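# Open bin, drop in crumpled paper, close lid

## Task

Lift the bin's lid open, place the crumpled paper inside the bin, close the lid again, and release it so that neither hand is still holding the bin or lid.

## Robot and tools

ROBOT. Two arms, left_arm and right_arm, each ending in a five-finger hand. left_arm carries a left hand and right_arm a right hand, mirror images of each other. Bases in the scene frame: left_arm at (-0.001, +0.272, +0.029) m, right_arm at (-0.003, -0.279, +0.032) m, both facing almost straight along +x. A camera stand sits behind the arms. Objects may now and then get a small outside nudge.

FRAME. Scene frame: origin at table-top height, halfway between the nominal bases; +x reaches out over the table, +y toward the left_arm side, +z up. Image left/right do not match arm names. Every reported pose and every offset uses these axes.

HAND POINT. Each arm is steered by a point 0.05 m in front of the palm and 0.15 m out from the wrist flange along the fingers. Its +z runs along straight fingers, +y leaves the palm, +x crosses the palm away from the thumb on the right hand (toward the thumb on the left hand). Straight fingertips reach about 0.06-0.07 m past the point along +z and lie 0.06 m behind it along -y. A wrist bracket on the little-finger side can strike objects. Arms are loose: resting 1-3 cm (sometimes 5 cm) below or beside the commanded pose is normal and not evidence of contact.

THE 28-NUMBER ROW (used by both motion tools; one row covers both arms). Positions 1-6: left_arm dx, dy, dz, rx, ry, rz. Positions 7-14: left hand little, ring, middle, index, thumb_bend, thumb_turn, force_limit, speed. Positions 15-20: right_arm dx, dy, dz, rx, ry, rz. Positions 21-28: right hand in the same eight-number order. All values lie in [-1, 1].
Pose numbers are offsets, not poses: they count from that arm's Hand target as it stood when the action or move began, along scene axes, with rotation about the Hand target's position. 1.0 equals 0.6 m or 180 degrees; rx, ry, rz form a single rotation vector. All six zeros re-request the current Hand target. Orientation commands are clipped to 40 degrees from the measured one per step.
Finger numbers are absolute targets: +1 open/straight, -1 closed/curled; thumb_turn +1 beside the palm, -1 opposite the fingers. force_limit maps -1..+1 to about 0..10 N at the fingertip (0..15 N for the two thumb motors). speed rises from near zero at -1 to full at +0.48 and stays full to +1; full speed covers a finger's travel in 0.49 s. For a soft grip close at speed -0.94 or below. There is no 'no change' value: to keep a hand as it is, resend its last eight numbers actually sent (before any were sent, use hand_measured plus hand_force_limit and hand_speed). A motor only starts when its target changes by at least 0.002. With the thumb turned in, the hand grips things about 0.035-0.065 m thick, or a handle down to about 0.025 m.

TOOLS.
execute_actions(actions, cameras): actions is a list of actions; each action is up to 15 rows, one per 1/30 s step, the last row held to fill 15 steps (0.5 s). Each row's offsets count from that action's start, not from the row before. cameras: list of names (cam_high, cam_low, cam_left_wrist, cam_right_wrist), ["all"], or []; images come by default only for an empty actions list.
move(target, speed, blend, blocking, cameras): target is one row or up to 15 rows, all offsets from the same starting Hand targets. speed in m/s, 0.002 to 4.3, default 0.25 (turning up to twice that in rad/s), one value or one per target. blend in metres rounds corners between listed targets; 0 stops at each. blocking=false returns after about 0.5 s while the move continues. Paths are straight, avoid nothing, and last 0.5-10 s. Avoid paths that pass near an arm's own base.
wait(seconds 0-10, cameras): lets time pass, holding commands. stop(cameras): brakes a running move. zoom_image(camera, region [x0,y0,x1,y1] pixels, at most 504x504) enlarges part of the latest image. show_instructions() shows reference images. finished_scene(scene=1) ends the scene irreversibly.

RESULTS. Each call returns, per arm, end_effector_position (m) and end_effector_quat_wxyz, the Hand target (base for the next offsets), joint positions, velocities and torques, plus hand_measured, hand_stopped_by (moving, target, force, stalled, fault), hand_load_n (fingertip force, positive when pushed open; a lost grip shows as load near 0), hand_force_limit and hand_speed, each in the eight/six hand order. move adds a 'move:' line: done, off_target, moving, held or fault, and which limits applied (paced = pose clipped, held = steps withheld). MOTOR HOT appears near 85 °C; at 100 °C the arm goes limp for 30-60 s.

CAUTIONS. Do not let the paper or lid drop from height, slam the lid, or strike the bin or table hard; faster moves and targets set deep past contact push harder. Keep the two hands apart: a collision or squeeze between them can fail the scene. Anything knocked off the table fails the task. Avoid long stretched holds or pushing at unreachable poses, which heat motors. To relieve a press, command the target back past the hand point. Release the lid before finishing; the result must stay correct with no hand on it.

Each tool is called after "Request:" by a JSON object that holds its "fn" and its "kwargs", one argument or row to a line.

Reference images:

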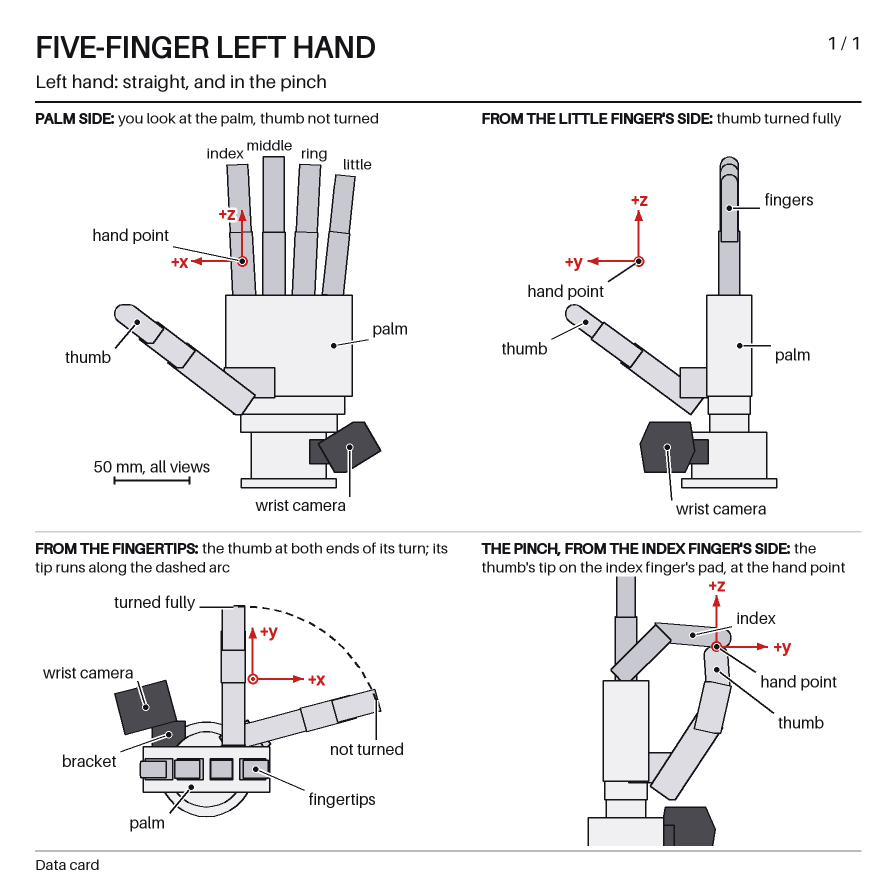

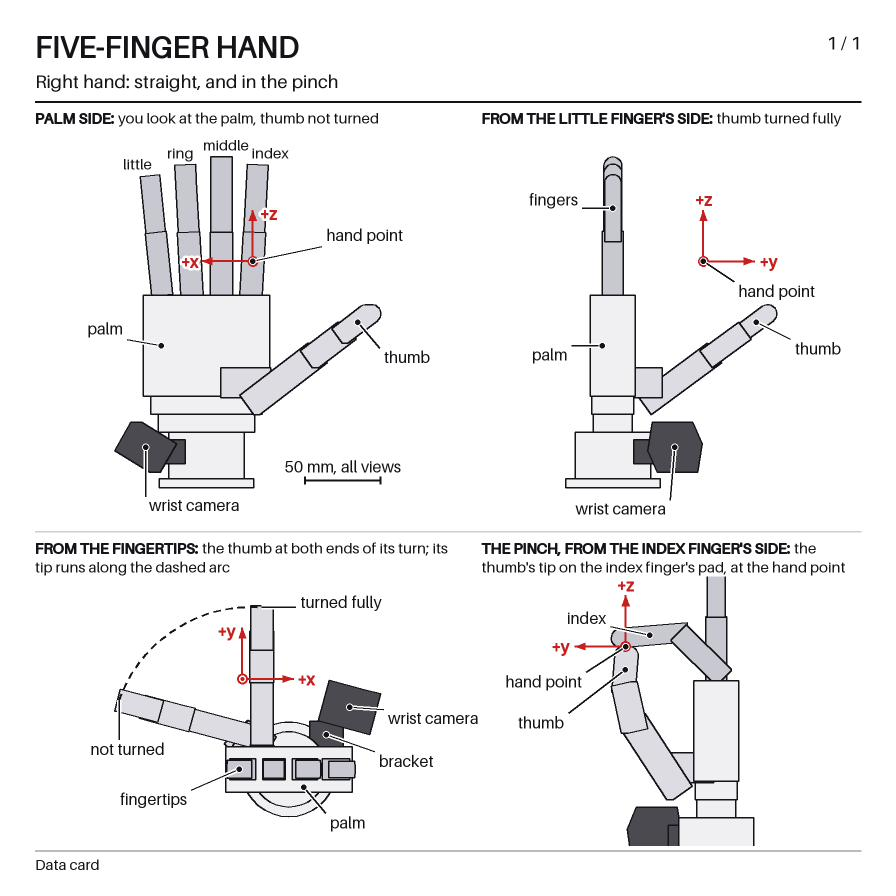

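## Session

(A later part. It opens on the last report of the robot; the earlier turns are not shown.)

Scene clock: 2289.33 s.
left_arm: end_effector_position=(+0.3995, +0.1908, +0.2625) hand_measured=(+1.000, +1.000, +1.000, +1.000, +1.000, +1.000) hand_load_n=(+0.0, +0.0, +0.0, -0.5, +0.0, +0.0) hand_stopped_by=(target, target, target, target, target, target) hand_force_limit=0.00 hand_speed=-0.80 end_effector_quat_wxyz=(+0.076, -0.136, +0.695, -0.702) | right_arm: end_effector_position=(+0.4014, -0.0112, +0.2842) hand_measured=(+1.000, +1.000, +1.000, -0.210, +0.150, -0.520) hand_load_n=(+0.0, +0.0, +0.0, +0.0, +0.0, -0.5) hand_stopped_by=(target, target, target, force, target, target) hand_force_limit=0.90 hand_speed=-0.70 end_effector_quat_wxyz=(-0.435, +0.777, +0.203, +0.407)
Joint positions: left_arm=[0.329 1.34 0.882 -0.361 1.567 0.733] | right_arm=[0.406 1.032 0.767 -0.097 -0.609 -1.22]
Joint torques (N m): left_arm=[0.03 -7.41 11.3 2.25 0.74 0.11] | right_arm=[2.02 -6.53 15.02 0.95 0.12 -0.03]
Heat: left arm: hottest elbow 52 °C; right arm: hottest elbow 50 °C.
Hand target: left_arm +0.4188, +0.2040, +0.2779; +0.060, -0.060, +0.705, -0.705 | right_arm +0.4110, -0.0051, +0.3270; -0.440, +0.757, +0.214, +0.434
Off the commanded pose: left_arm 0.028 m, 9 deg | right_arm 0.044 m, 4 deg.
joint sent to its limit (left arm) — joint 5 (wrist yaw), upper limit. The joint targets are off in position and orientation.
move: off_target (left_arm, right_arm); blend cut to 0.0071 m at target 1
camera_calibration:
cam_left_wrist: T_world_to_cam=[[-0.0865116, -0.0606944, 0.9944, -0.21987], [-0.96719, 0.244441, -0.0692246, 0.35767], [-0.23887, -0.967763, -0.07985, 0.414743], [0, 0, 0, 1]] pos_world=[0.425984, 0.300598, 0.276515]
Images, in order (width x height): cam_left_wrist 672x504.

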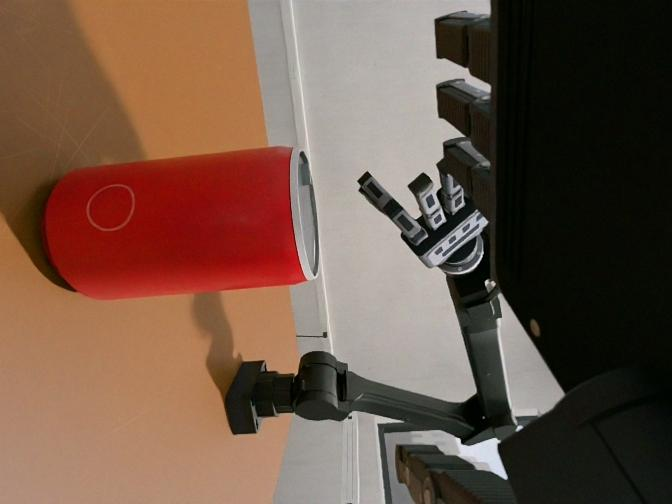

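Request:
{"fn": "move", "kwargs": {
  "target": [
    [0,0,0,0,0,0,1,1,1,1,1,1,0,-0.8,0,0,0,0,0,0,1,1,1,-0.05,0.15,-0.52,0.9,-0.3],
    [0,0,0,0,0,0,1,1,1,1,1,1,0,-0.8,0.0217,0.0025,0.01,0,0,0,1,1,1,-0.05,0.15,-0.52,0.9,-0.3],
    [0,0,0,0,0,0,1,1,1,1,1,1,0,-0.8,-0.0017,0.0017,-0.1723,0,0,0,1,1,1,-0.05,0.15,-0.52,0.9,-0.3]
  ],
  "speed": 0.05,
  "cameras": ["cam_left_wrist","cam_low","cam_right_wrist","cam_high"]
}}

Request:
{"fn": "zoom_image", "kwargs": {
  "camera": "cam_left_wrist",
  "region": [285, 135, 345, 195]
}}

Request:
{"fn": "zoom_image", "kwargs": {
  "camera": "cam_high",
  "region": [290, 155, 340, 205]
}}

Request:
{"fn": "zoom_image", "kwargs": {
  "camera": "cam_right_wrist",
  "region": [320, 190, 420, 290]
}}

Scene clock: 2356.53 s.
left_arm: end_effector_position=(+0.3995, +0.1908, +0.2625) hand_measured=(+1.000, +1.000, +1.000, +1.000, +1.000, +1.000) hand_load_n=(+0.0, -0.5, +0.0, +0.0, +0.0, +0.0) hand_stopped_by=(target, target, target, target, target, target) hand_force_limit=0.00 hand_speed=-0.80 end_effector_quat_wxyz=(+0.076, -0.136, +0.695, -0.702) | right_arm: end_effector_position=(+0.4065, -0.0032, +0.2351) hand_measured=(+1.000, +1.000, +1.000, -0.050, +0.150, -0.520) hand_load_n=(+0.0, +0.0, +0.0, +0.0, -2.0, +0.0) hand_stopped_by=(target, target, target, target, target, target) hand_force_limit=0.90 hand_speed=-0.30 end_effector_quat_wxyz=(-0.444, +0.753, +0.217, +0.434)
Joint positions: left_arm=[0.329 1.34 0.882 -0.361 1.567 0.733] | right_arm=[0.414 1.112 0.629 0.201 -0.617 -1.22]
Joint torques (N m): left_arm=[0.03 -7.47 11.32 2.25 0.74 0.11] | right_arm=[2.02 -3.84 7.87 2.02 0.26 -0.03]
Heat: left arm: hottest elbow 52 °C; right arm: hottest elbow 52 °C.
Hand target: left_arm +0.4188, +0.2040, +0.2779; +0.060, -0.060, +0.705, -0.705 | right_arm +0.4100, -0.0040, +0.2236; -0.440, +0.757, +0.214, +0.434
Off the commanded pose: left_arm 0.028 m, 9 deg | right_arm 0.012 m, 1 deg.
joint sent to its limit (left arm) — joint 5 (wrist yaw), upper limit. The joint targets are off in position and orientation.
move: off_target (left_arm, right_arm)
camera_calibration:
cam_left_wrist: T_world_to_cam=[[-0.0865116, -0.0606944, 0.9944, -0.21987], [-0.96719, 0.244441, -0.0692246, 0.35767], [-0.23887, -0.967763, -0.07985, 0.414743], [0, 0, 0, 1]] pos_world=[0.425984, 0.300598, 0.276515]
cam_right_wrist: T_world_to_cam=[[0.842243, -0.495264, -0.212935, -0.293377], [-0.49108, -0.541882, -0.682059, 0.35575], [0.222414, 0.679027, -0.69961, 0.188967], [0, 0, 0, 1]] pos_world=[0.379767, -0.0808379, 0.312375]

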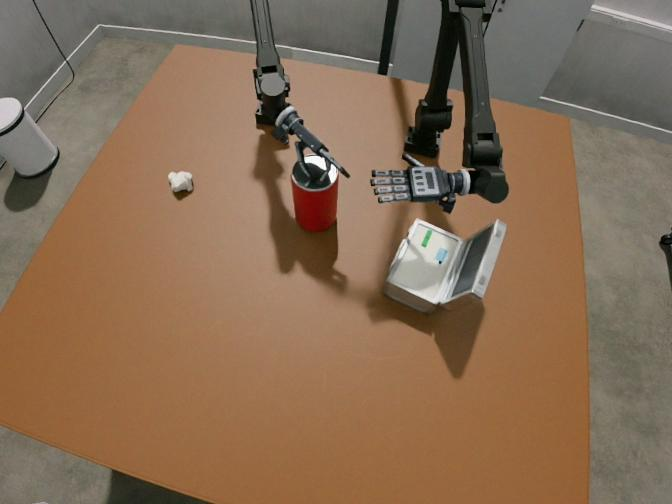

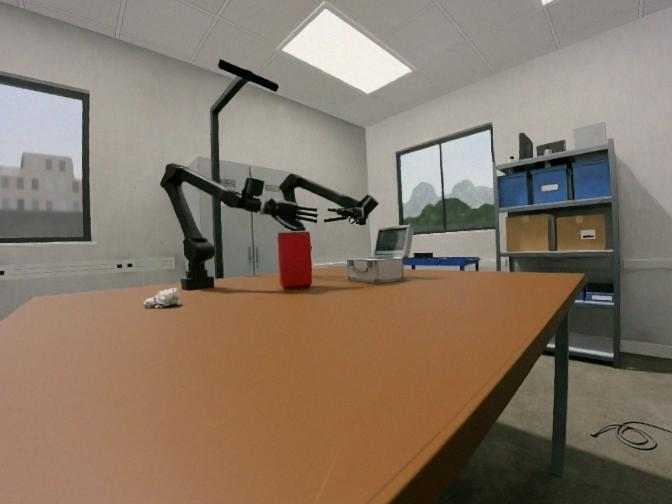

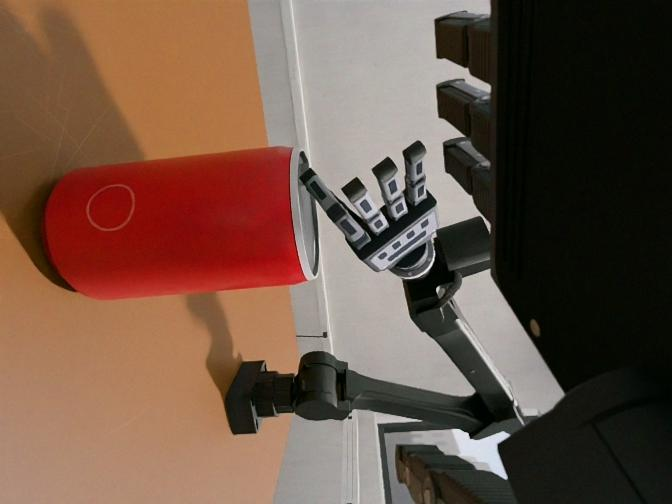

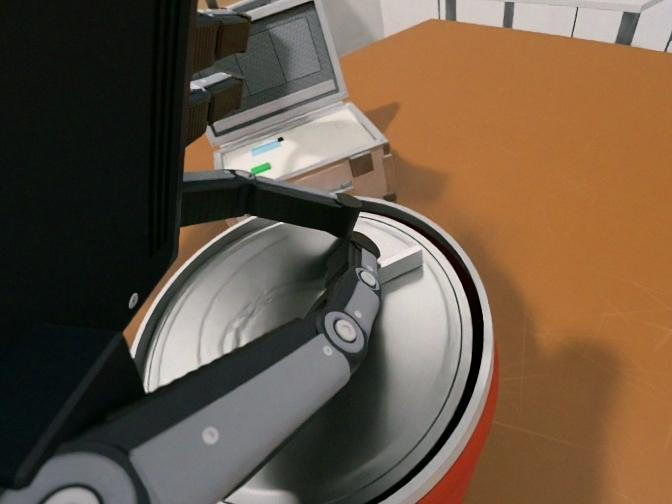

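Scaled by 8.400 from the camera's 672x504 image, which has a finer 960x720 frame.

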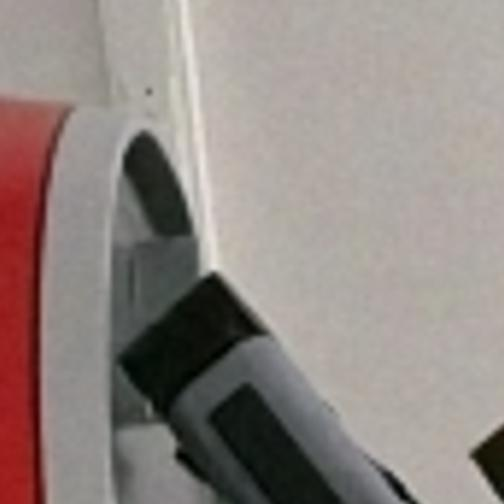

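Scaled by 10.080 from the camera's 672x504 image, which has a finer 960x720 frame.

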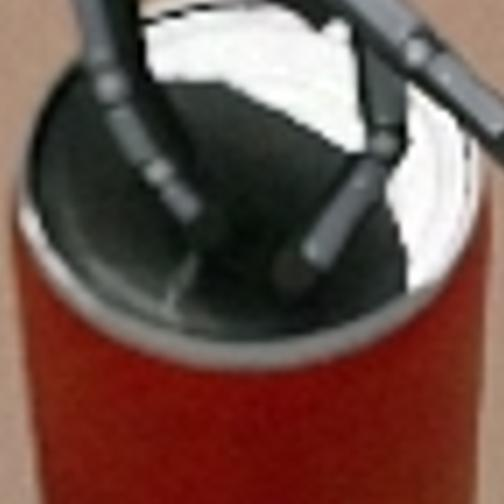

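Scaled by 5.040 from the camera's 672x504 image, which has a finer 960x720 frame.

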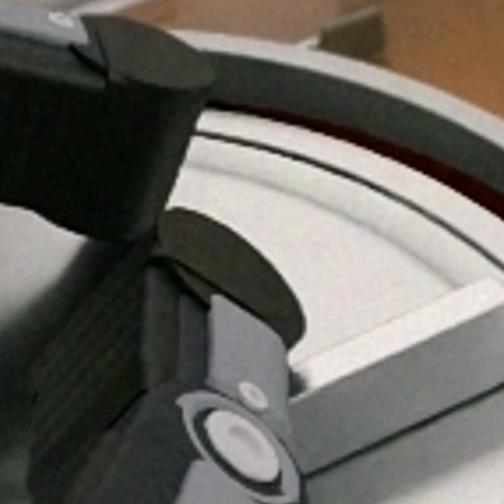

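Request:
{"fn": "move", "kwargs": {
  "target": [
    [0,0,0,0,0,0,1,1,1,1,1,1,0,-0.8,0.01,0,0.1,0,0,0,1,1,1,-0.05,0.15,-0.52,0.9,-0.3],
    [0,0,0,0,0,0,1,1,1,1,1,1,0,-0.8,0.02,-0.019,0.1,0,0,0,1,1,1,-0.05,0.15,-0.52,0.9,-0.3],
    [0,0,0,0,0,0,1,1,1,1,1,1,0,-0.8,0.0042,-0.019,0,0,0,0,1,1,1,-0.05,0.15,-0.52,0.9,-0.3]
  ],
  "speed": 0.05,
  "cameras": ["cam_left_wrist","cam_low","cam_right_wrist","cam_high"]
}}

Request:
{"fn": "zoom_image", "kwargs": {
  "camera": "cam_left_wrist",
  "region": [285, 135, 345, 195]
}}

Request:
{"fn": "zoom_image", "kwargs": {
  "camera": "cam_high",
  "region": [290, 155, 340, 205]
}}

Request:
{"fn": "zoom_image", "kwargs": {
  "camera": "cam_right_wrist",
  "region": [320, 190, 420, 290]
}}

Scene clock: 2367.90 s.
left_arm: end_effector_position=(+0.3995, +0.1908, +0.2625) hand_measured=(+1.000, +1.000, +1.000, +1.000, +1.000, +1.000) hand_load_n=(+0.0, +0.0, +0.0, +0.0, +0.0, -0.5) hand_stopped_by=(target, target, target, target, target, target) hand_force_limit=0.00 hand_speed=-0.80 end_effector_quat_wxyz=(+0.076, -0.136, +0.695, -0.702) | right_arm: end_effector_position=(+0.4131, -0.0196, +0.2344) hand_measured=(+1.000, +1.000, +1.000, -0.050, +0.150, -0.520) hand_load_n=(+0.0, +0.0, +0.0, -0.5, +0.0, +0.0) hand_stopped_by=(target, target, target, target, target, target) hand_force_limit=0.90 hand_speed=-0.30 end_effector_quat_wxyz=(-0.440, +0.756, +0.208, +0.438)
Joint positions: left_arm=[0.329 1.34 0.882 -0.361 1.567 0.733] | right_arm=[0.369 1.106 0.626 0.19 -0.64 -1.228]
Joint torques (N m): left_arm=[0.03 -7.47 11.3 2.25 0.74 0.11] | right_arm=[1.96 -3.9 7.88 2.02 0.18 -0.16]
Heat: left arm: hottest elbow 52 °C; right arm: hottest elbow 50 °C.
Hand target: left_arm +0.4188, +0.2040, +0.2779; +0.060, -0.060, +0.705, -0.705 | right_arm +0.4125, -0.0154, +0.2236; -0.440, +0.757, +0.214, +0.434
Off the commanded pose: left_arm 0.028 m, 9 deg | right_arm 0.012 m, 1 deg.
joint sent to its limit (left arm) — joint 5 (wrist yaw), upper limit. The joint targets are off in position and orientation.
move: off_target (left_arm, right_arm)
camera_calibration:
cam_left_wrist: T_world_to_cam=[[-0.0865116, -0.0606944, 0.9944, -0.21987], [-0.96719, 0.244441, -0.0692246, 0.35767], [-0.23887, -0.967763, -0.07985, 0.414743], [0, 0, 0, 1]] pos_world=[0.425984, 0.300598, 0.276515]
cam_right_wrist: T_world_to_cam=[[0.831171, -0.512681, -0.215203, -0.302458], [-0.504314, -0.532141, -0.680068, 0.354896], [0.23414, 0.673783, -0.700853, 0.193626], [0, 0, 0, 1]] pos_world=[0.385038, -0.0966721, 0.311967]

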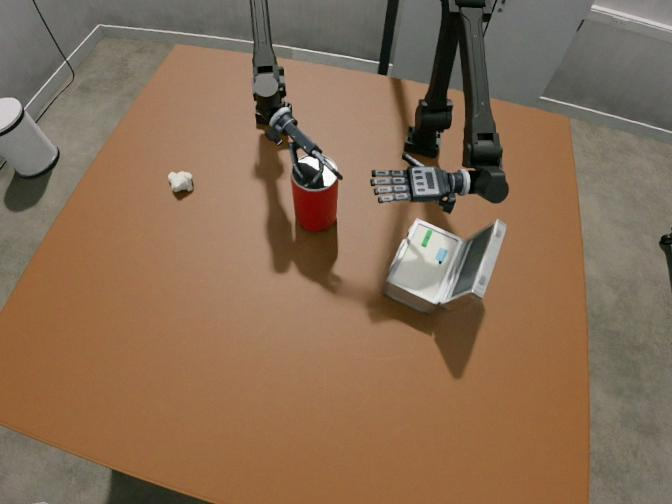

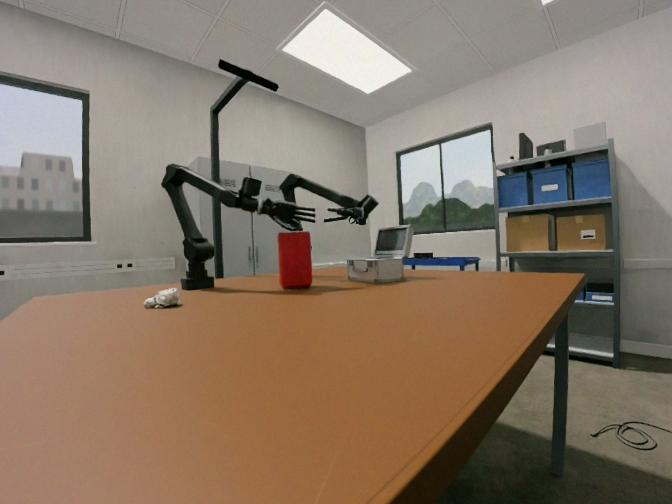

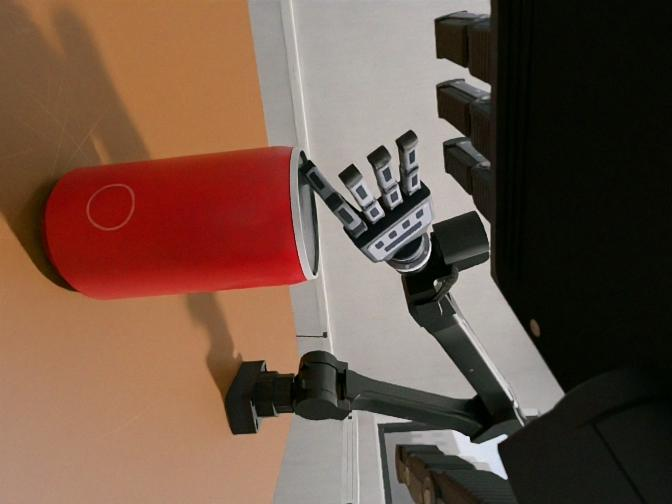

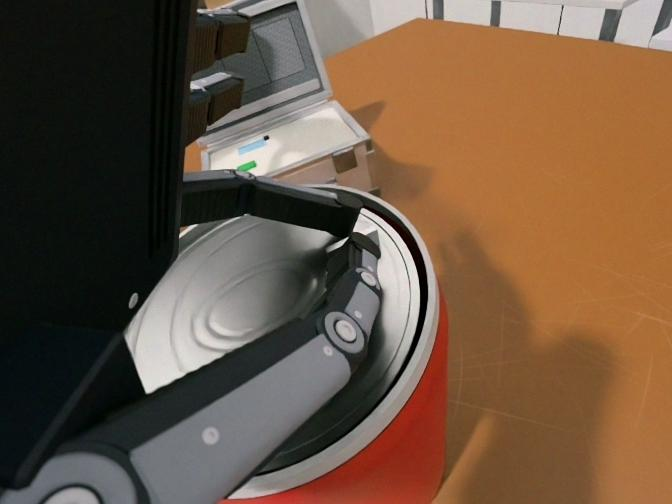

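Scaled by 8.400 from the camera's 672x504 image, which has a finer 960x720 frame.

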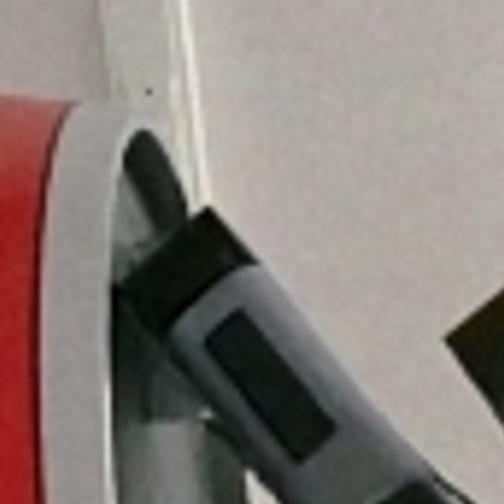

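Scaled by 10.080 from the camera's 672x504 image, which has a finer 960x720 frame.

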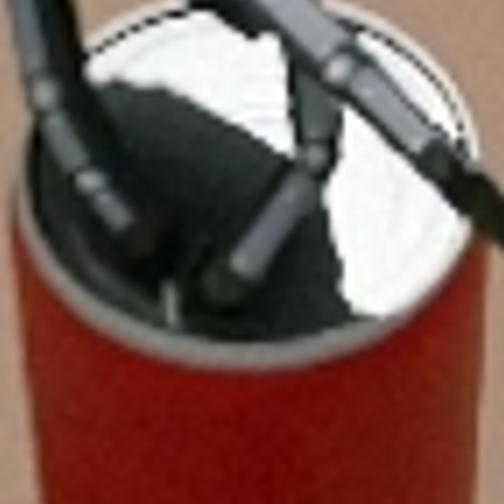

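Scaled by 5.040 from the camera's 672x504 image, which has a finer 960x720 frame.

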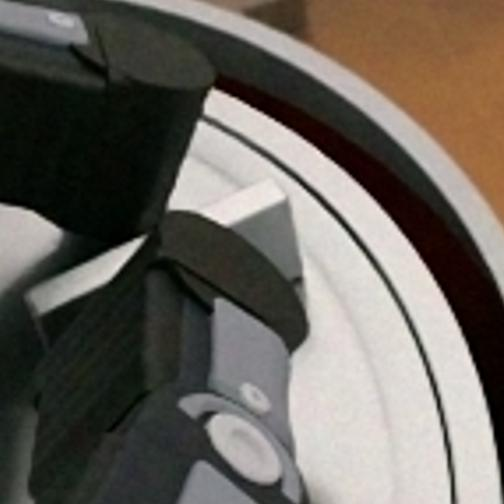

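Request:
{"fn": "move", "kwargs": {
  "target": [
    [0,0,0,0,0,0,1,1,1,1,1,1,0,-0.8,0.01,0,0.1,0,0,0,1,1,1,-0.05,0.15,-0.52,0.9,-0.3],
    [0,0,0,0,0,0,1,1,1,1,1,1,0,-0.8,-0.0075,0.0005,0,0,0,0,1,1,1,-0.05,0.15,-0.52,0.9,-0.3]
  ],
  "speed": 0.05,
  "cameras": ["cam_left_wrist","cam_right_wrist","cam_high"]
}}

Request:
{"fn": "zoom_image", "kwargs": {
  "camera": "cam_left_wrist",
  "region": [285, 135, 345, 195]
}}

Request:
{"fn": "zoom_image", "kwargs": {
  "camera": "cam_high",
  "region": [290, 155, 340, 205]
}}

Request:
{"fn": "zoom_image", "kwargs": {
  "camera": "cam_right_wrist",
  "region": [320, 190, 420, 290]
}}

Scene clock: 2378.77 s.
left_arm: end_effector_position=(+0.3995, +0.1908, +0.2625) hand_measured=(+1.000, +1.000, +1.000, +1.000, +1.000, +1.000) hand_load_n=(+0.0, -0.5, +0.0, +0.0, +0.0, -0.5) hand_stopped_by=(target, target, target, target, target, target) hand_force_limit=0.00 hand_speed=-0.80 end_effector_quat_wxyz=(+0.076, -0.136, +0.695, -0.702) | right_arm: end_effector_position=(+0.4100, -0.0214, +0.2341) hand_measured=(+1.000, +1.000, +1.000, -0.050, +0.150, -0.520) hand_load_n=(+0.0, +0.0, +0.0, -0.5, +0.0, +0.5) hand_stopped_by=(target, target, target, target, target, target) hand_force_limit=0.90 hand_speed=-0.30 end_effector_quat_wxyz=(-0.438, +0.756, +0.208, +0.439)
Joint positions: left_arm=[0.329 1.34 0.882 -0.361 1.567 0.733] | right_arm=[0.371 1.094 0.617 0.187 -0.634 -1.231]
Joint torques (N m): left_arm=[-0.03 -7.41 11.32 2.24 0.74 0.11] | right_arm=[2.37 -3.66 7.86 2 0.2 -0.09]
Heat: left arm: hottest elbow 52 °C; right arm: hottest elbow 50 °C.
Hand target: left_arm +0.4188, +0.2040, +0.2779; +0.060, -0.060, +0.705, -0.705 | right_arm +0.4080, -0.0151, +0.2236; -0.440, +0.757, +0.214, +0.434
Off the commanded pose: left_arm 0.028 m, 9 deg | right_arm 0.012 m, 1 deg.
joint sent to its limit (left arm) — joint 5 (wrist yaw), upper limit. The joint targets are off in position and orientation.
move: off_target (left_arm, right_arm)
camera_calibration:
cam_left_wrist: T_world_to_cam=[[-0.0865116, -0.0606944, 0.9944, -0.21987], [-0.96719, 0.244441, -0.0692246, 0.35767], [-0.23887, -0.967763, -0.07985, 0.414743], [0, 0, 0, 1]] pos_world=[0.425984, 0.300598, 0.276515]
cam_right_wrist: T_world_to_cam=[[0.829997, -0.516382, -0.210842, -0.301523], [-0.504008, -0.532432, -0.680068, 0.352053], [0.238916, 0.67072, -0.702178, 0.193562], [0, 0, 0, 1]] pos_world=[0.381456, -0.0980829, 0.311761]
Images, in order (width x height): cam_high 672x504, cam_left_wrist 672x504, cam_right_wrist 672x504.

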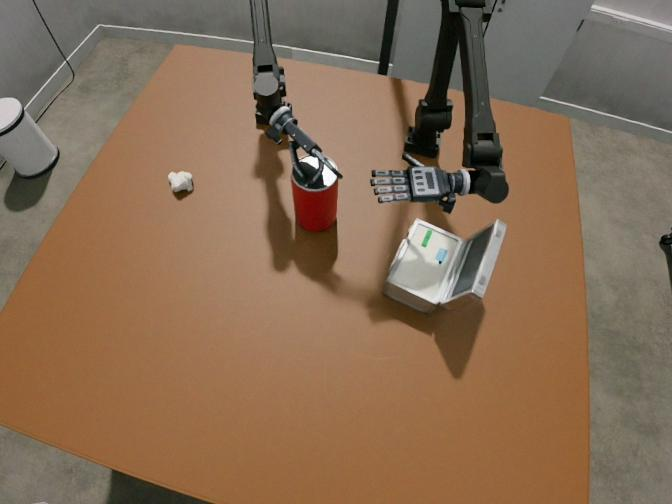

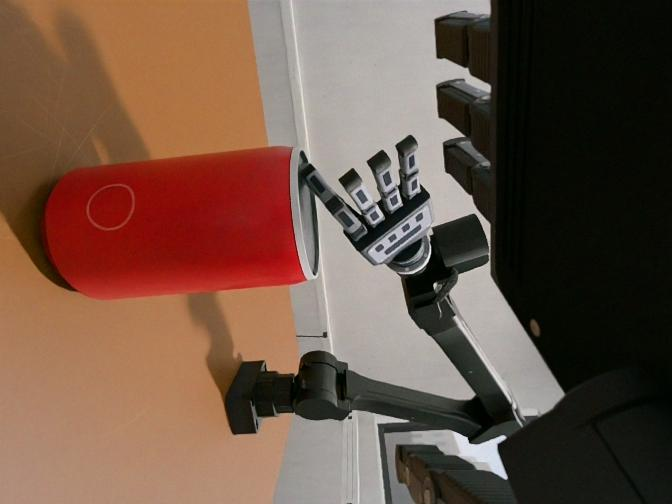

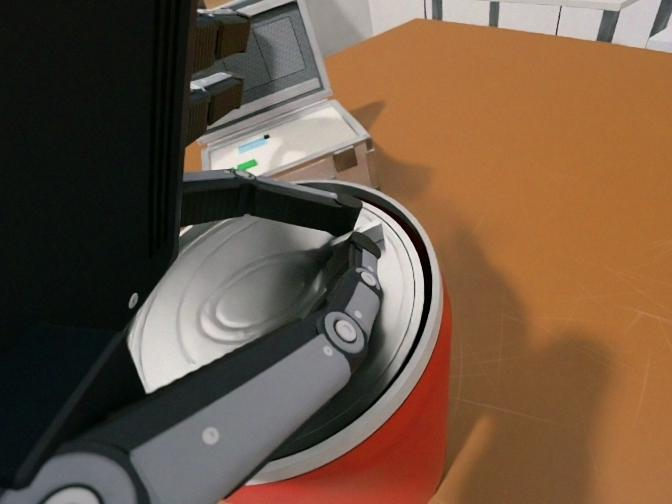

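Scaled by 8.400 from the camera's 672x504 image, which has a finer 960x720 frame.

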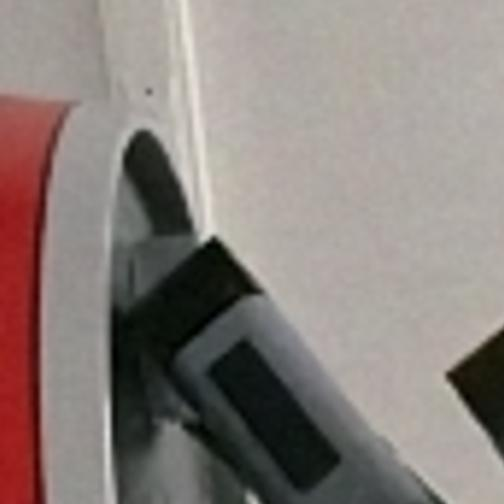

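Scaled by 10.080 from the camera's 672x504 image, which has a finer 960x720 frame.

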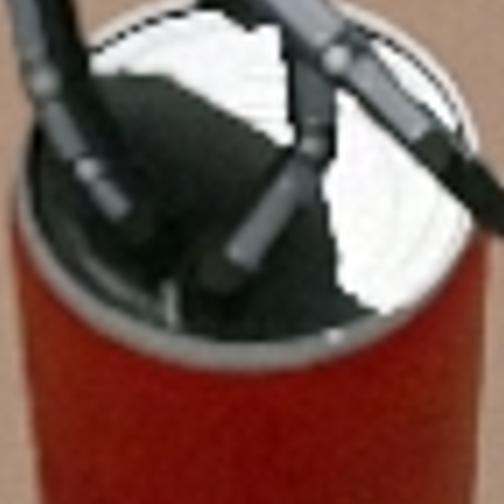

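Scaled by 5.040 from the camera's 672x504 image, which has a finer 960x720 frame.

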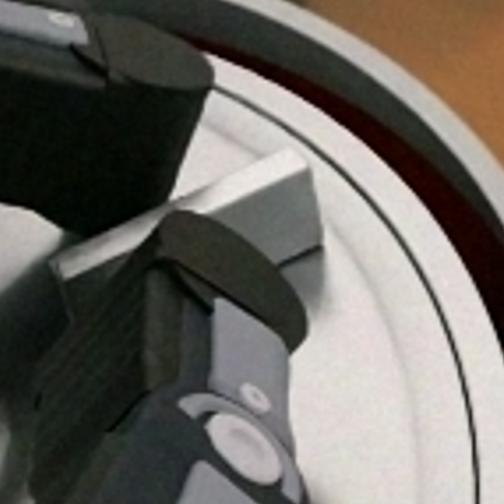

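Request:
{"fn": "move", "kwargs": {
  "target": [0,0,0,0,0,0,1,1,1,1,1,1,0,-0.8,0.0,0.0,-0.0133,0,0,0,1,1,1,-0.5,0.15,-0.52,0.9,-0.7],
  "speed": 0.05,
  "cameras": ["cam_left_wrist","cam_right_wrist"]
}}

Request:
{"fn": "zoom_image", "kwargs": {
  "camera": "cam_left_wrist",
  "region": [285, 135, 345, 195]
}}

Request:
{"fn": "zoom_image", "kwargs": {
  "camera": "cam_right_wrist",
  "region": [320, 190, 420, 290]
}}

Scene clock: 2383.13 s.
left_arm: end_effector_position=(+0.3995, +0.1908, +0.2625) hand_measured=(+1.000, +1.000, +1.000, +1.000, +1.000, +1.000) hand_load_n=(+0.0, +0.0, +0.0, +0.0, +0.0, +0.0) hand_stopped_by=(target, target, target, target, target, target) hand_force_limit=0.00 hand_speed=-0.80 end_effector_quat_wxyz=(+0.076, -0.136, +0.695, -0.702) | right_arm: end_effector_position=(+0.4087, -0.0172, +0.2327) hand_measured=(+1.000, +1.000, +1.000, -0.222, +0.150, -0.520) hand_load_n=(+0.0, +0.0, +0.0, +12.0, +4.5, -1.5) hand_stopped_by=(target, target, target, force, target, target) hand_force_limit=0.90 hand_speed=-0.70 end_effector_quat_wxyz=(-0.440, +0.751, +0.214, +0.444)
Joint positions: left_arm=[0.329 1.34 0.882 -0.361 1.567 0.733] | right_arm=[0.38 1.1 0.606 0.219 -0.634 -1.233]
Joint torques (N m): left_arm=[0.03 -7.41 11.3 2.25 0.74 0.11] | right_arm=[2.32 -3.14 7.5 1.85 0.13 -0.09]
Heat: left arm: hottest elbow 52 °C; right arm: hottest elbow 49 °C.
Hand target: left_arm +0.4188, +0.2040, +0.2779; +0.060, -0.060, +0.705, -0.705 | right_arm +0.4080, -0.0151, +0.2156; -0.440, +0.757, +0.214, +0.434
Off the commanded pose: left_arm 0.028 m, 9 deg | right_arm 0.017 m, 1 deg.
joint sent to its limit (left arm) — joint 5 (wrist yaw), upper limit. The joint targets are off in position and orientation.
move: off_target (left_arm, right_arm)
camera_calibration:
cam_left_wrist: T_world_to_cam=[[-0.0865116, -0.0606944, 0.9944, -0.21987], [-0.96719, 0.244441, -0.0692246, 0.35767], [-0.23887, -0.967763, -0.07985, 0.414743], [0, 0, 0, 1]] pos_world=[0.425984, 0.300598, 0.276515]
cam_right_wrist: T_world_to_cam=[[0.838051, -0.507343, -0.200684, -0.304073], [-0.488375, -0.533591, -0.690486, 0.348609], [0.243231, 0.676671, -0.69495, 0.186803], [0, 0, 0, 1]] pos_world=[0.379645, -0.0946592, 0.309506]
Images, in order (width x height): cam_left_wrist 672x504, cam_right_wrist 672x504.

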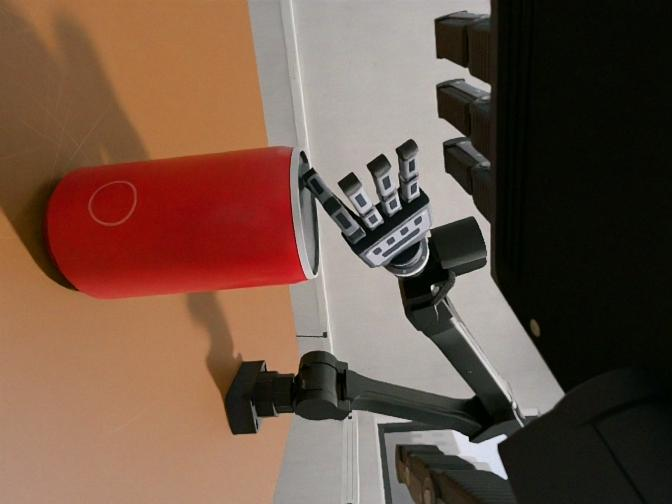

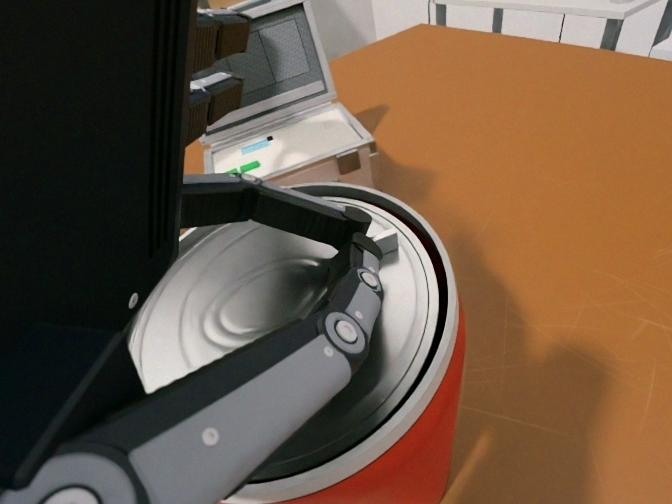

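Scaled by 8.400 from the camera's 672x504 image, which has a finer 960x720 frame.

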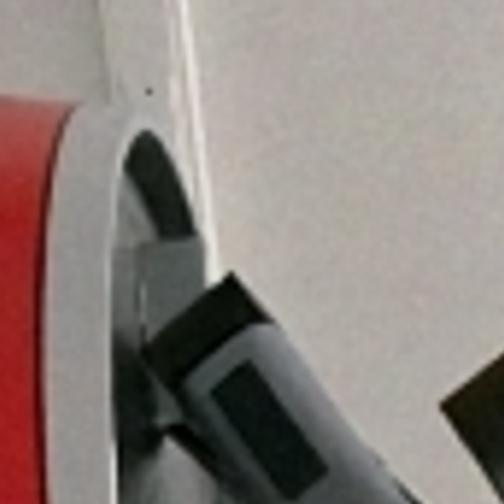

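Scaled by 5.040 from the camera's 672x504 image, which has a finer 960x720 frame.

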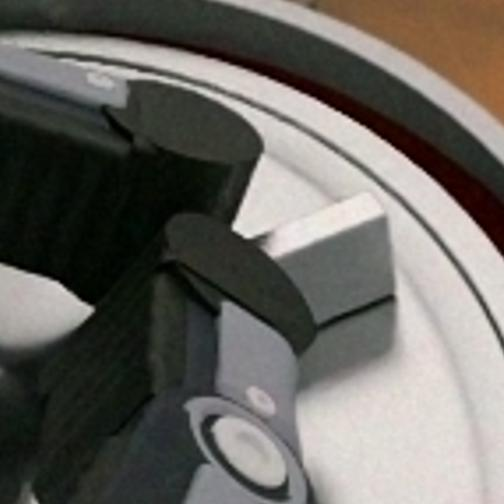

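Request:
{"fn": "move", "kwargs": {
  "target": [0,0,0,0,0,0,1,1,1,1,1,1,0,-0.8,0.0,0.0,0,0,0,0,1,1,1,-0.5,0.0,-0.52,0.3,-0.9],
  "speed": 0.05,
  "cameras": ["cam_left_wrist","cam_right_wrist"]
}}

Request:
{"fn": "zoom_image", "kwargs": {
  "camera": "cam_right_wrist",
  "region": [320, 190, 420, 290]
}}

Scene clock: 2387.40 s.
left_arm: end_effector_position=(+0.3995, +0.1908, +0.2625) hand_measured=(+1.000, +1.000, +1.000, +1.000, +1.000, +1.000) hand_load_n=(+0.0, +0.0, +0.0, +0.0, +0.0, -0.5) hand_stopped_by=(target, target, target, target, target, target) hand_force_limit=0.00 hand_speed=-0.80 end_effector_quat_wxyz=(+0.076, -0.136, +0.695, -0.702) | right_arm: end_effector_position=(+0.4087, -0.0172, +0.2327) hand_measured=(+1.000, +1.000, +1.000, -0.222, +0.136, -0.520) hand_load_n=(+0.0, +0.0, +0.0, +12.5, +9.5, -1.5) hand_stopped_by=(target, target, target, force, force, target) hand_force_limit=0.30 hand_speed=-0.90 end_effector_quat_wxyz=(-0.440, +0.751, +0.214, +0.444)
Joint positions: left_arm=[0.329 1.34 0.882 -0.361 1.567 0.733] | right_arm=[0.38 1.1 0.606 0.219 -0.634 -1.233]
Joint torques (N m): left_arm=[0.03 -7.41 11.32 2.25 0.74 0.11] | right_arm=[2.37 -3.19 7.49 1.84 0.13 -0.09]
Heat: left arm: hottest elbow 52 °C; right arm: hottest elbow 48 °C.
Hand target: left_arm +0.4188, +0.2040, +0.2779; +0.060, -0.060, +0.705, -0.705 | right_arm +0.4080, -0.0151, +0.2156; -0.440, +0.757, +0.214, +0.434
Off the commanded pose: left_arm 0.028 m, 9 deg | right_arm 0.017 m, 1 deg.
joint sent to its limit (left arm) — joint 5 (wrist yaw), upper limit. The joint targets are off in position and orientation.
move: off_target (left_arm, right_arm)
camera_calibration:
cam_left_wrist: T_world_to_cam=[[-0.0865116, -0.0606944, 0.9944, -0.21987], [-0.96719, 0.244441, -0.0692246, 0.35767], [-0.23887, -0.967763, -0.07985, 0.414743], [0, 0, 0, 1]] pos_world=[0.425984, 0.300598, 0.276515]
cam_right_wrist: T_world_to_cam=[[0.838051, -0.507343, -0.200684, -0.304073], [-0.488375, -0.533591, -0.690486, 0.348609], [0.243231, 0.676671, -0.69495, 0.186803], [0, 0, 0, 1]] pos_world=[0.379645, -0.0946592, 0.309506]
Images, in order (width x height): cam_left_wrist 672x504, cam_right_wrist 672x504.

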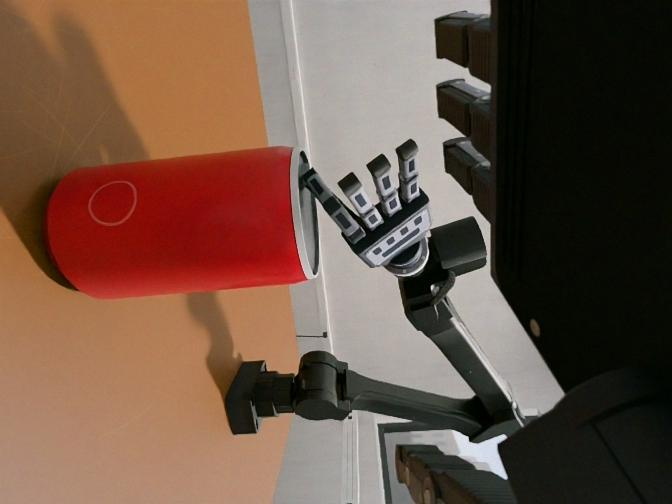

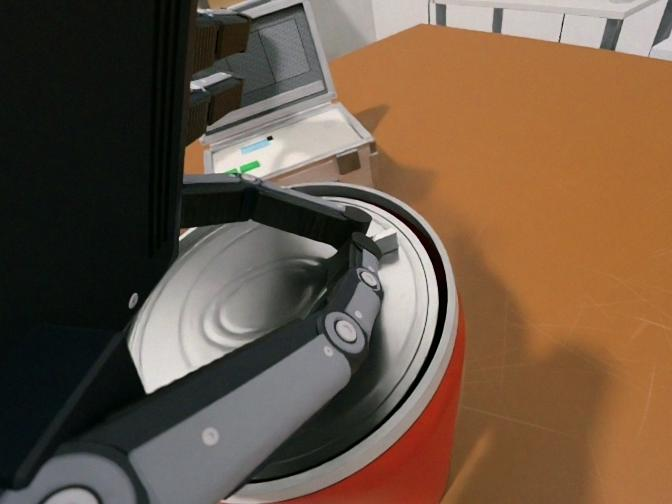

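Scaled by 5.040 from the camera's 672x504 image, which has a finer 960x720 frame.

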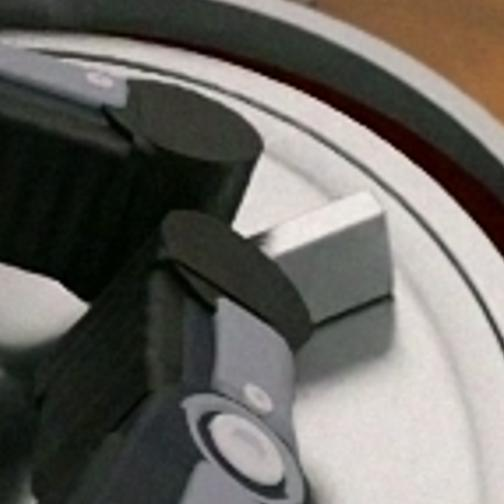

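Request:
{"fn": "move", "kwargs": {
  "target": [
    [0,0,0,0,0,0,1,1,1,1,1,1,0,-0.8,0.0242,0.0017,0.0967,0,0,0,1,1,1,-0.5,0.0,-0.52,0.3,-0.9],
    [0,0,0,0,0,0,1,1,1,1,1,1,0,-0.8,0.0193,0.0017,0.1465,0,0,0,1,1,1,-0.5,0.0,-0.52,0.3,-0.9]
  ],
  "speed": 0.03,
  "blend": 0.01,
  "cameras": ["cam_left_wrist","cam_right_wrist"]
}}

Request:
{"fn": "zoom_image", "kwargs": {
  "camera": "cam_left_wrist",
  "region": [285, 135, 365, 215]
}}

Request:
{"fn": "zoom_image", "kwargs": {
  "camera": "cam_right_wrist",
  "region": [320, 190, 420, 290]
}}

Scene clock: 2395.70 s.
left_arm: end_effector_position=(+0.3995, +0.1908, +0.2625) hand_measured=(+1.000, +1.000, +1.000, +1.000, +1.000, +1.000) hand_load_n=(+0.0, +0.0, +0.0, +0.0, +0.0, +0.0) hand_stopped_by=(target, target, target, target, target, target) hand_force_limit=0.00 hand_speed=-0.80 end_effector_quat_wxyz=(+0.076, -0.136, +0.695, -0.702) | right_arm: end_effector_position=(+0.4032, -0.0174, +0.2543) hand_measured=(+1.000, +1.000, +1.000, -0.222, +0.138, -0.520) hand_load_n=(+0.0, +0.0, +0.0, +12.5, +8.0, +1.5) hand_stopped_by=(target, target, target, force, force, target) hand_force_limit=0.30 hand_speed=-0.90 end_effector_quat_wxyz=(-0.437, +0.780, +0.202, +0.399)
Joint positions: left_arm=[0.329 1.34 0.882 -0.361 1.567 0.733] | right_arm=[0.382 1.065 0.715 -0.033 -0.64 -1.228]
Joint torques (N m): left_arm=[0.03 -7.41 11.3 2.25 0.74 0.11] | right_arm=[1.49 -7.12 15.39 0.94 -0.09 -0.1]
Heat: left arm: hottest elbow 52 °C; right arm: hottest elbow 48 °C.
Hand target: left_arm +0.4188, +0.2040, +0.2779; +0.060, -0.060, +0.705, -0.705 | right_arm +0.4196, -0.0141, +0.3035; -0.440, +0.757, +0.214, +0.434
Off the commanded pose: left_arm 0.028 m, 9 deg | right_arm 0.052 m, 5 deg.
joint sent to its limit (left arm) — joint 5 (wrist yaw), upper limit. The joint targets are off in position and orientation.
move: off_target (left_arm, right_arm)
camera_calibration:
cam_left_wrist: T_world_to_cam=[[-0.0865116, -0.0606944, 0.9944, -0.21987], [-0.96719, 0.244441, -0.0692246, 0.35767], [-0.23887, -0.967763, -0.07985, 0.414743], [0, 0, 0, 1]] pos_world=[0.425984, 0.300598, 0.276515]
cam_right_wrist: T_world_to_cam=[[0.817033, -0.511304, -0.266504, -0.270041], [-0.552492, -0.562015, -0.615541, 0.367118], [0.16495, 0.650159, -0.741677, 0.246195], [0, 0, 0, 1]] pos_world=[0.382853, -0.0918133, 0.336606]
Images, in order (width x height): cam_left_wrist 672x504, cam_right_wrist 672x504.

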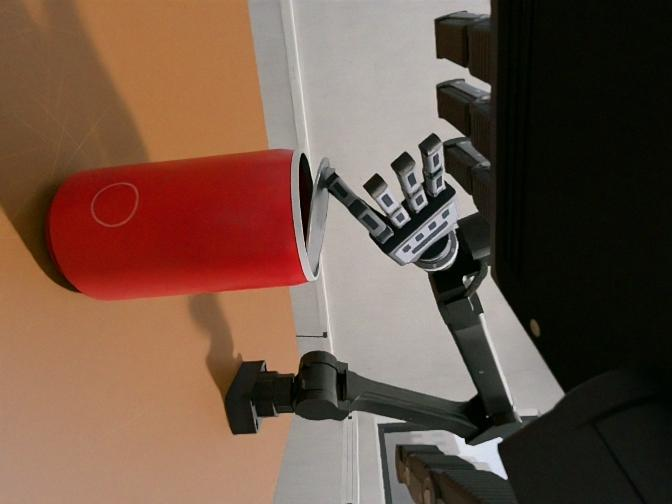

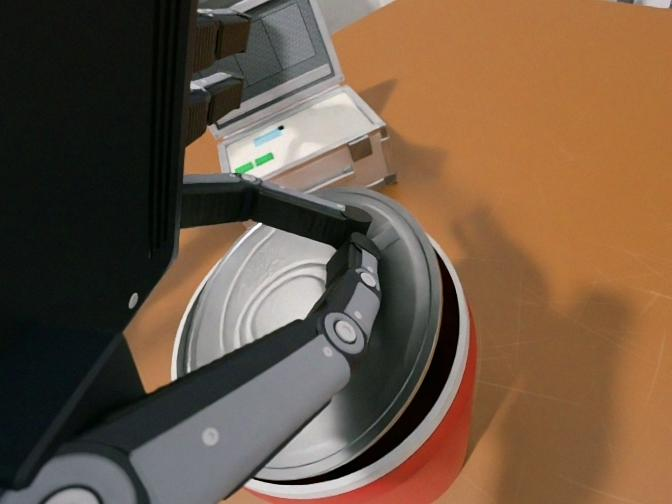

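Scaled by 6.300 from the camera's 672x504 image, which has a finer 960x720 frame.

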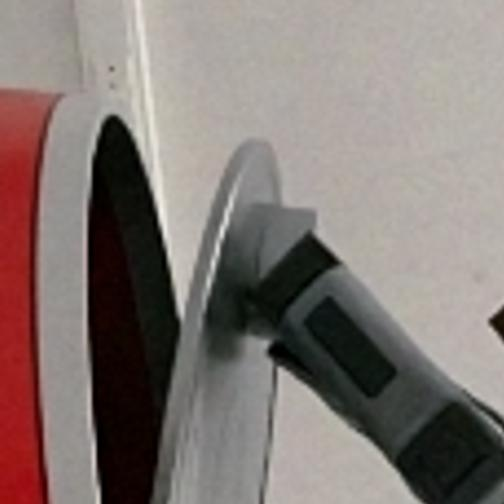

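Scaled by 5.040 from the camera's 672x504 image, which has a finer 960x720 frame.

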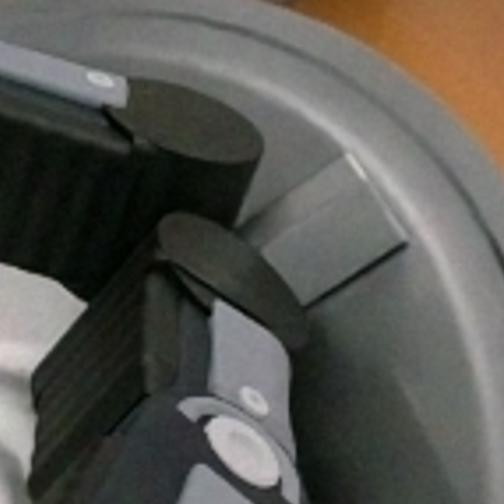

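Request:
{"fn": "move", "kwargs": {
  "target": [0,0,0,0,0,0,1,1,1,1,1,1,0,-0.8,-0.0025,0,0.01,0,0,0,1,1,1,-0.5,0.0,-0.52,0.3,-0.9],
  "speed": 0.03,
  "cameras": ["cam_left_wrist"]
}}

Request:
{"fn": "zoom_image", "kwargs": {
  "camera": "cam_left_wrist",
  "region": [285, 135, 365, 215]
}}

Scene clock: 2402.83 s.
left_arm: end_effector_position=(+0.3995, +0.1908, +0.2625) hand_measured=(+1.000, +1.000, +1.000, +1.000, +1.000, +1.000) hand_load_n=(+0.0, +0.0, +0.0, -0.5, +0.0, +0.0) hand_stopped_by=(target, target, target, target, target, target) hand_force_limit=0.00 hand_speed=-0.80 end_effector_quat_wxyz=(+0.076, -0.136, +0.695, -0.702) | right_arm: end_effector_position=(+0.4023, -0.0178, +0.2587) hand_measured=(+1.000, +1.000, +1.000, -0.222, +0.138, -0.520) hand_load_n=(+0.0, +0.0, +0.0, +12.0, +7.0, +1.0) hand_stopped_by=(target, target, target, force, force, target) hand_force_limit=0.30 hand_speed=-0.90 end_effector_quat_wxyz=(-0.437, +0.781, +0.202, +0.398)
Joint positions: left_arm=[0.329 1.34 0.882 -0.361 1.567 0.733] | right_arm=[0.382 1.057 0.724 -0.053 -0.64 -1.228]
Joint torques (N m): left_arm=[0.03 -7.47 11.3 2.25 0.74 0.11] | right_arm=[1.61 -7.3 15.58 0.98 -0.01 -0.08]
Heat: left arm: hottest elbow 52 °C; right arm: hottest elbow 49 °C.
Hand target: left_arm +0.4188, +0.2040, +0.2779; +0.060, -0.060, +0.705, -0.705 | right_arm +0.4181, -0.0141, +0.3095; -0.440, +0.757, +0.214, +0.434
Off the commanded pose: left_arm 0.028 m, 9 deg | right_arm 0.053 m, 5 deg.
joint sent to its limit (left arm) — joint 5 (wrist yaw), upper limit. The joint targets are off in position and orientation.
move: off_target (left_arm, right_arm)
camera_calibration:
cam_left_wrist: T_world_to_cam=[[-0.0865116, -0.0606944, 0.9944, -0.21987], [-0.96719, 0.244441, -0.0692246, 0.35767], [-0.23887, -0.967763, -0.07985, 0.414743], [0, 0, 0, 1]] pos_world=[0.425984, 0.300598, 0.276515]
Images, in order (width x height): cam_left_wrist 672x504.

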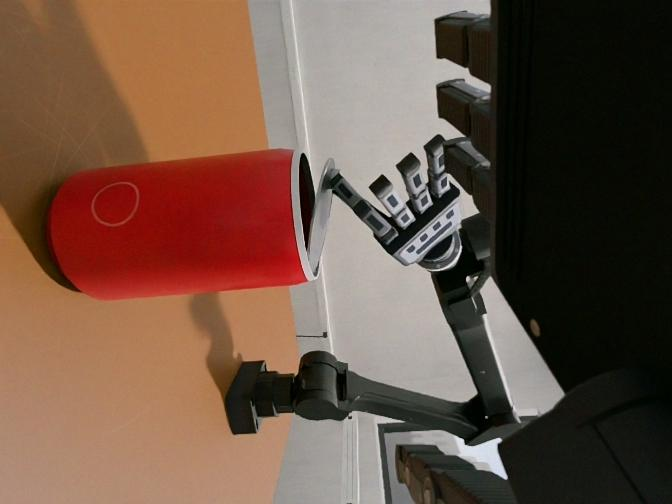

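Scaled by 6.300 from the camera's 672x504 image, which has a finer 960x720 frame.

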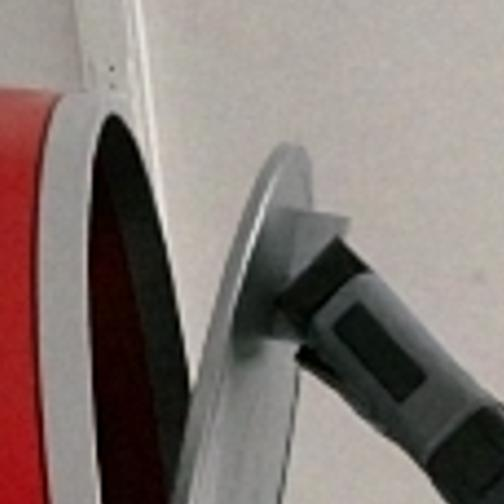

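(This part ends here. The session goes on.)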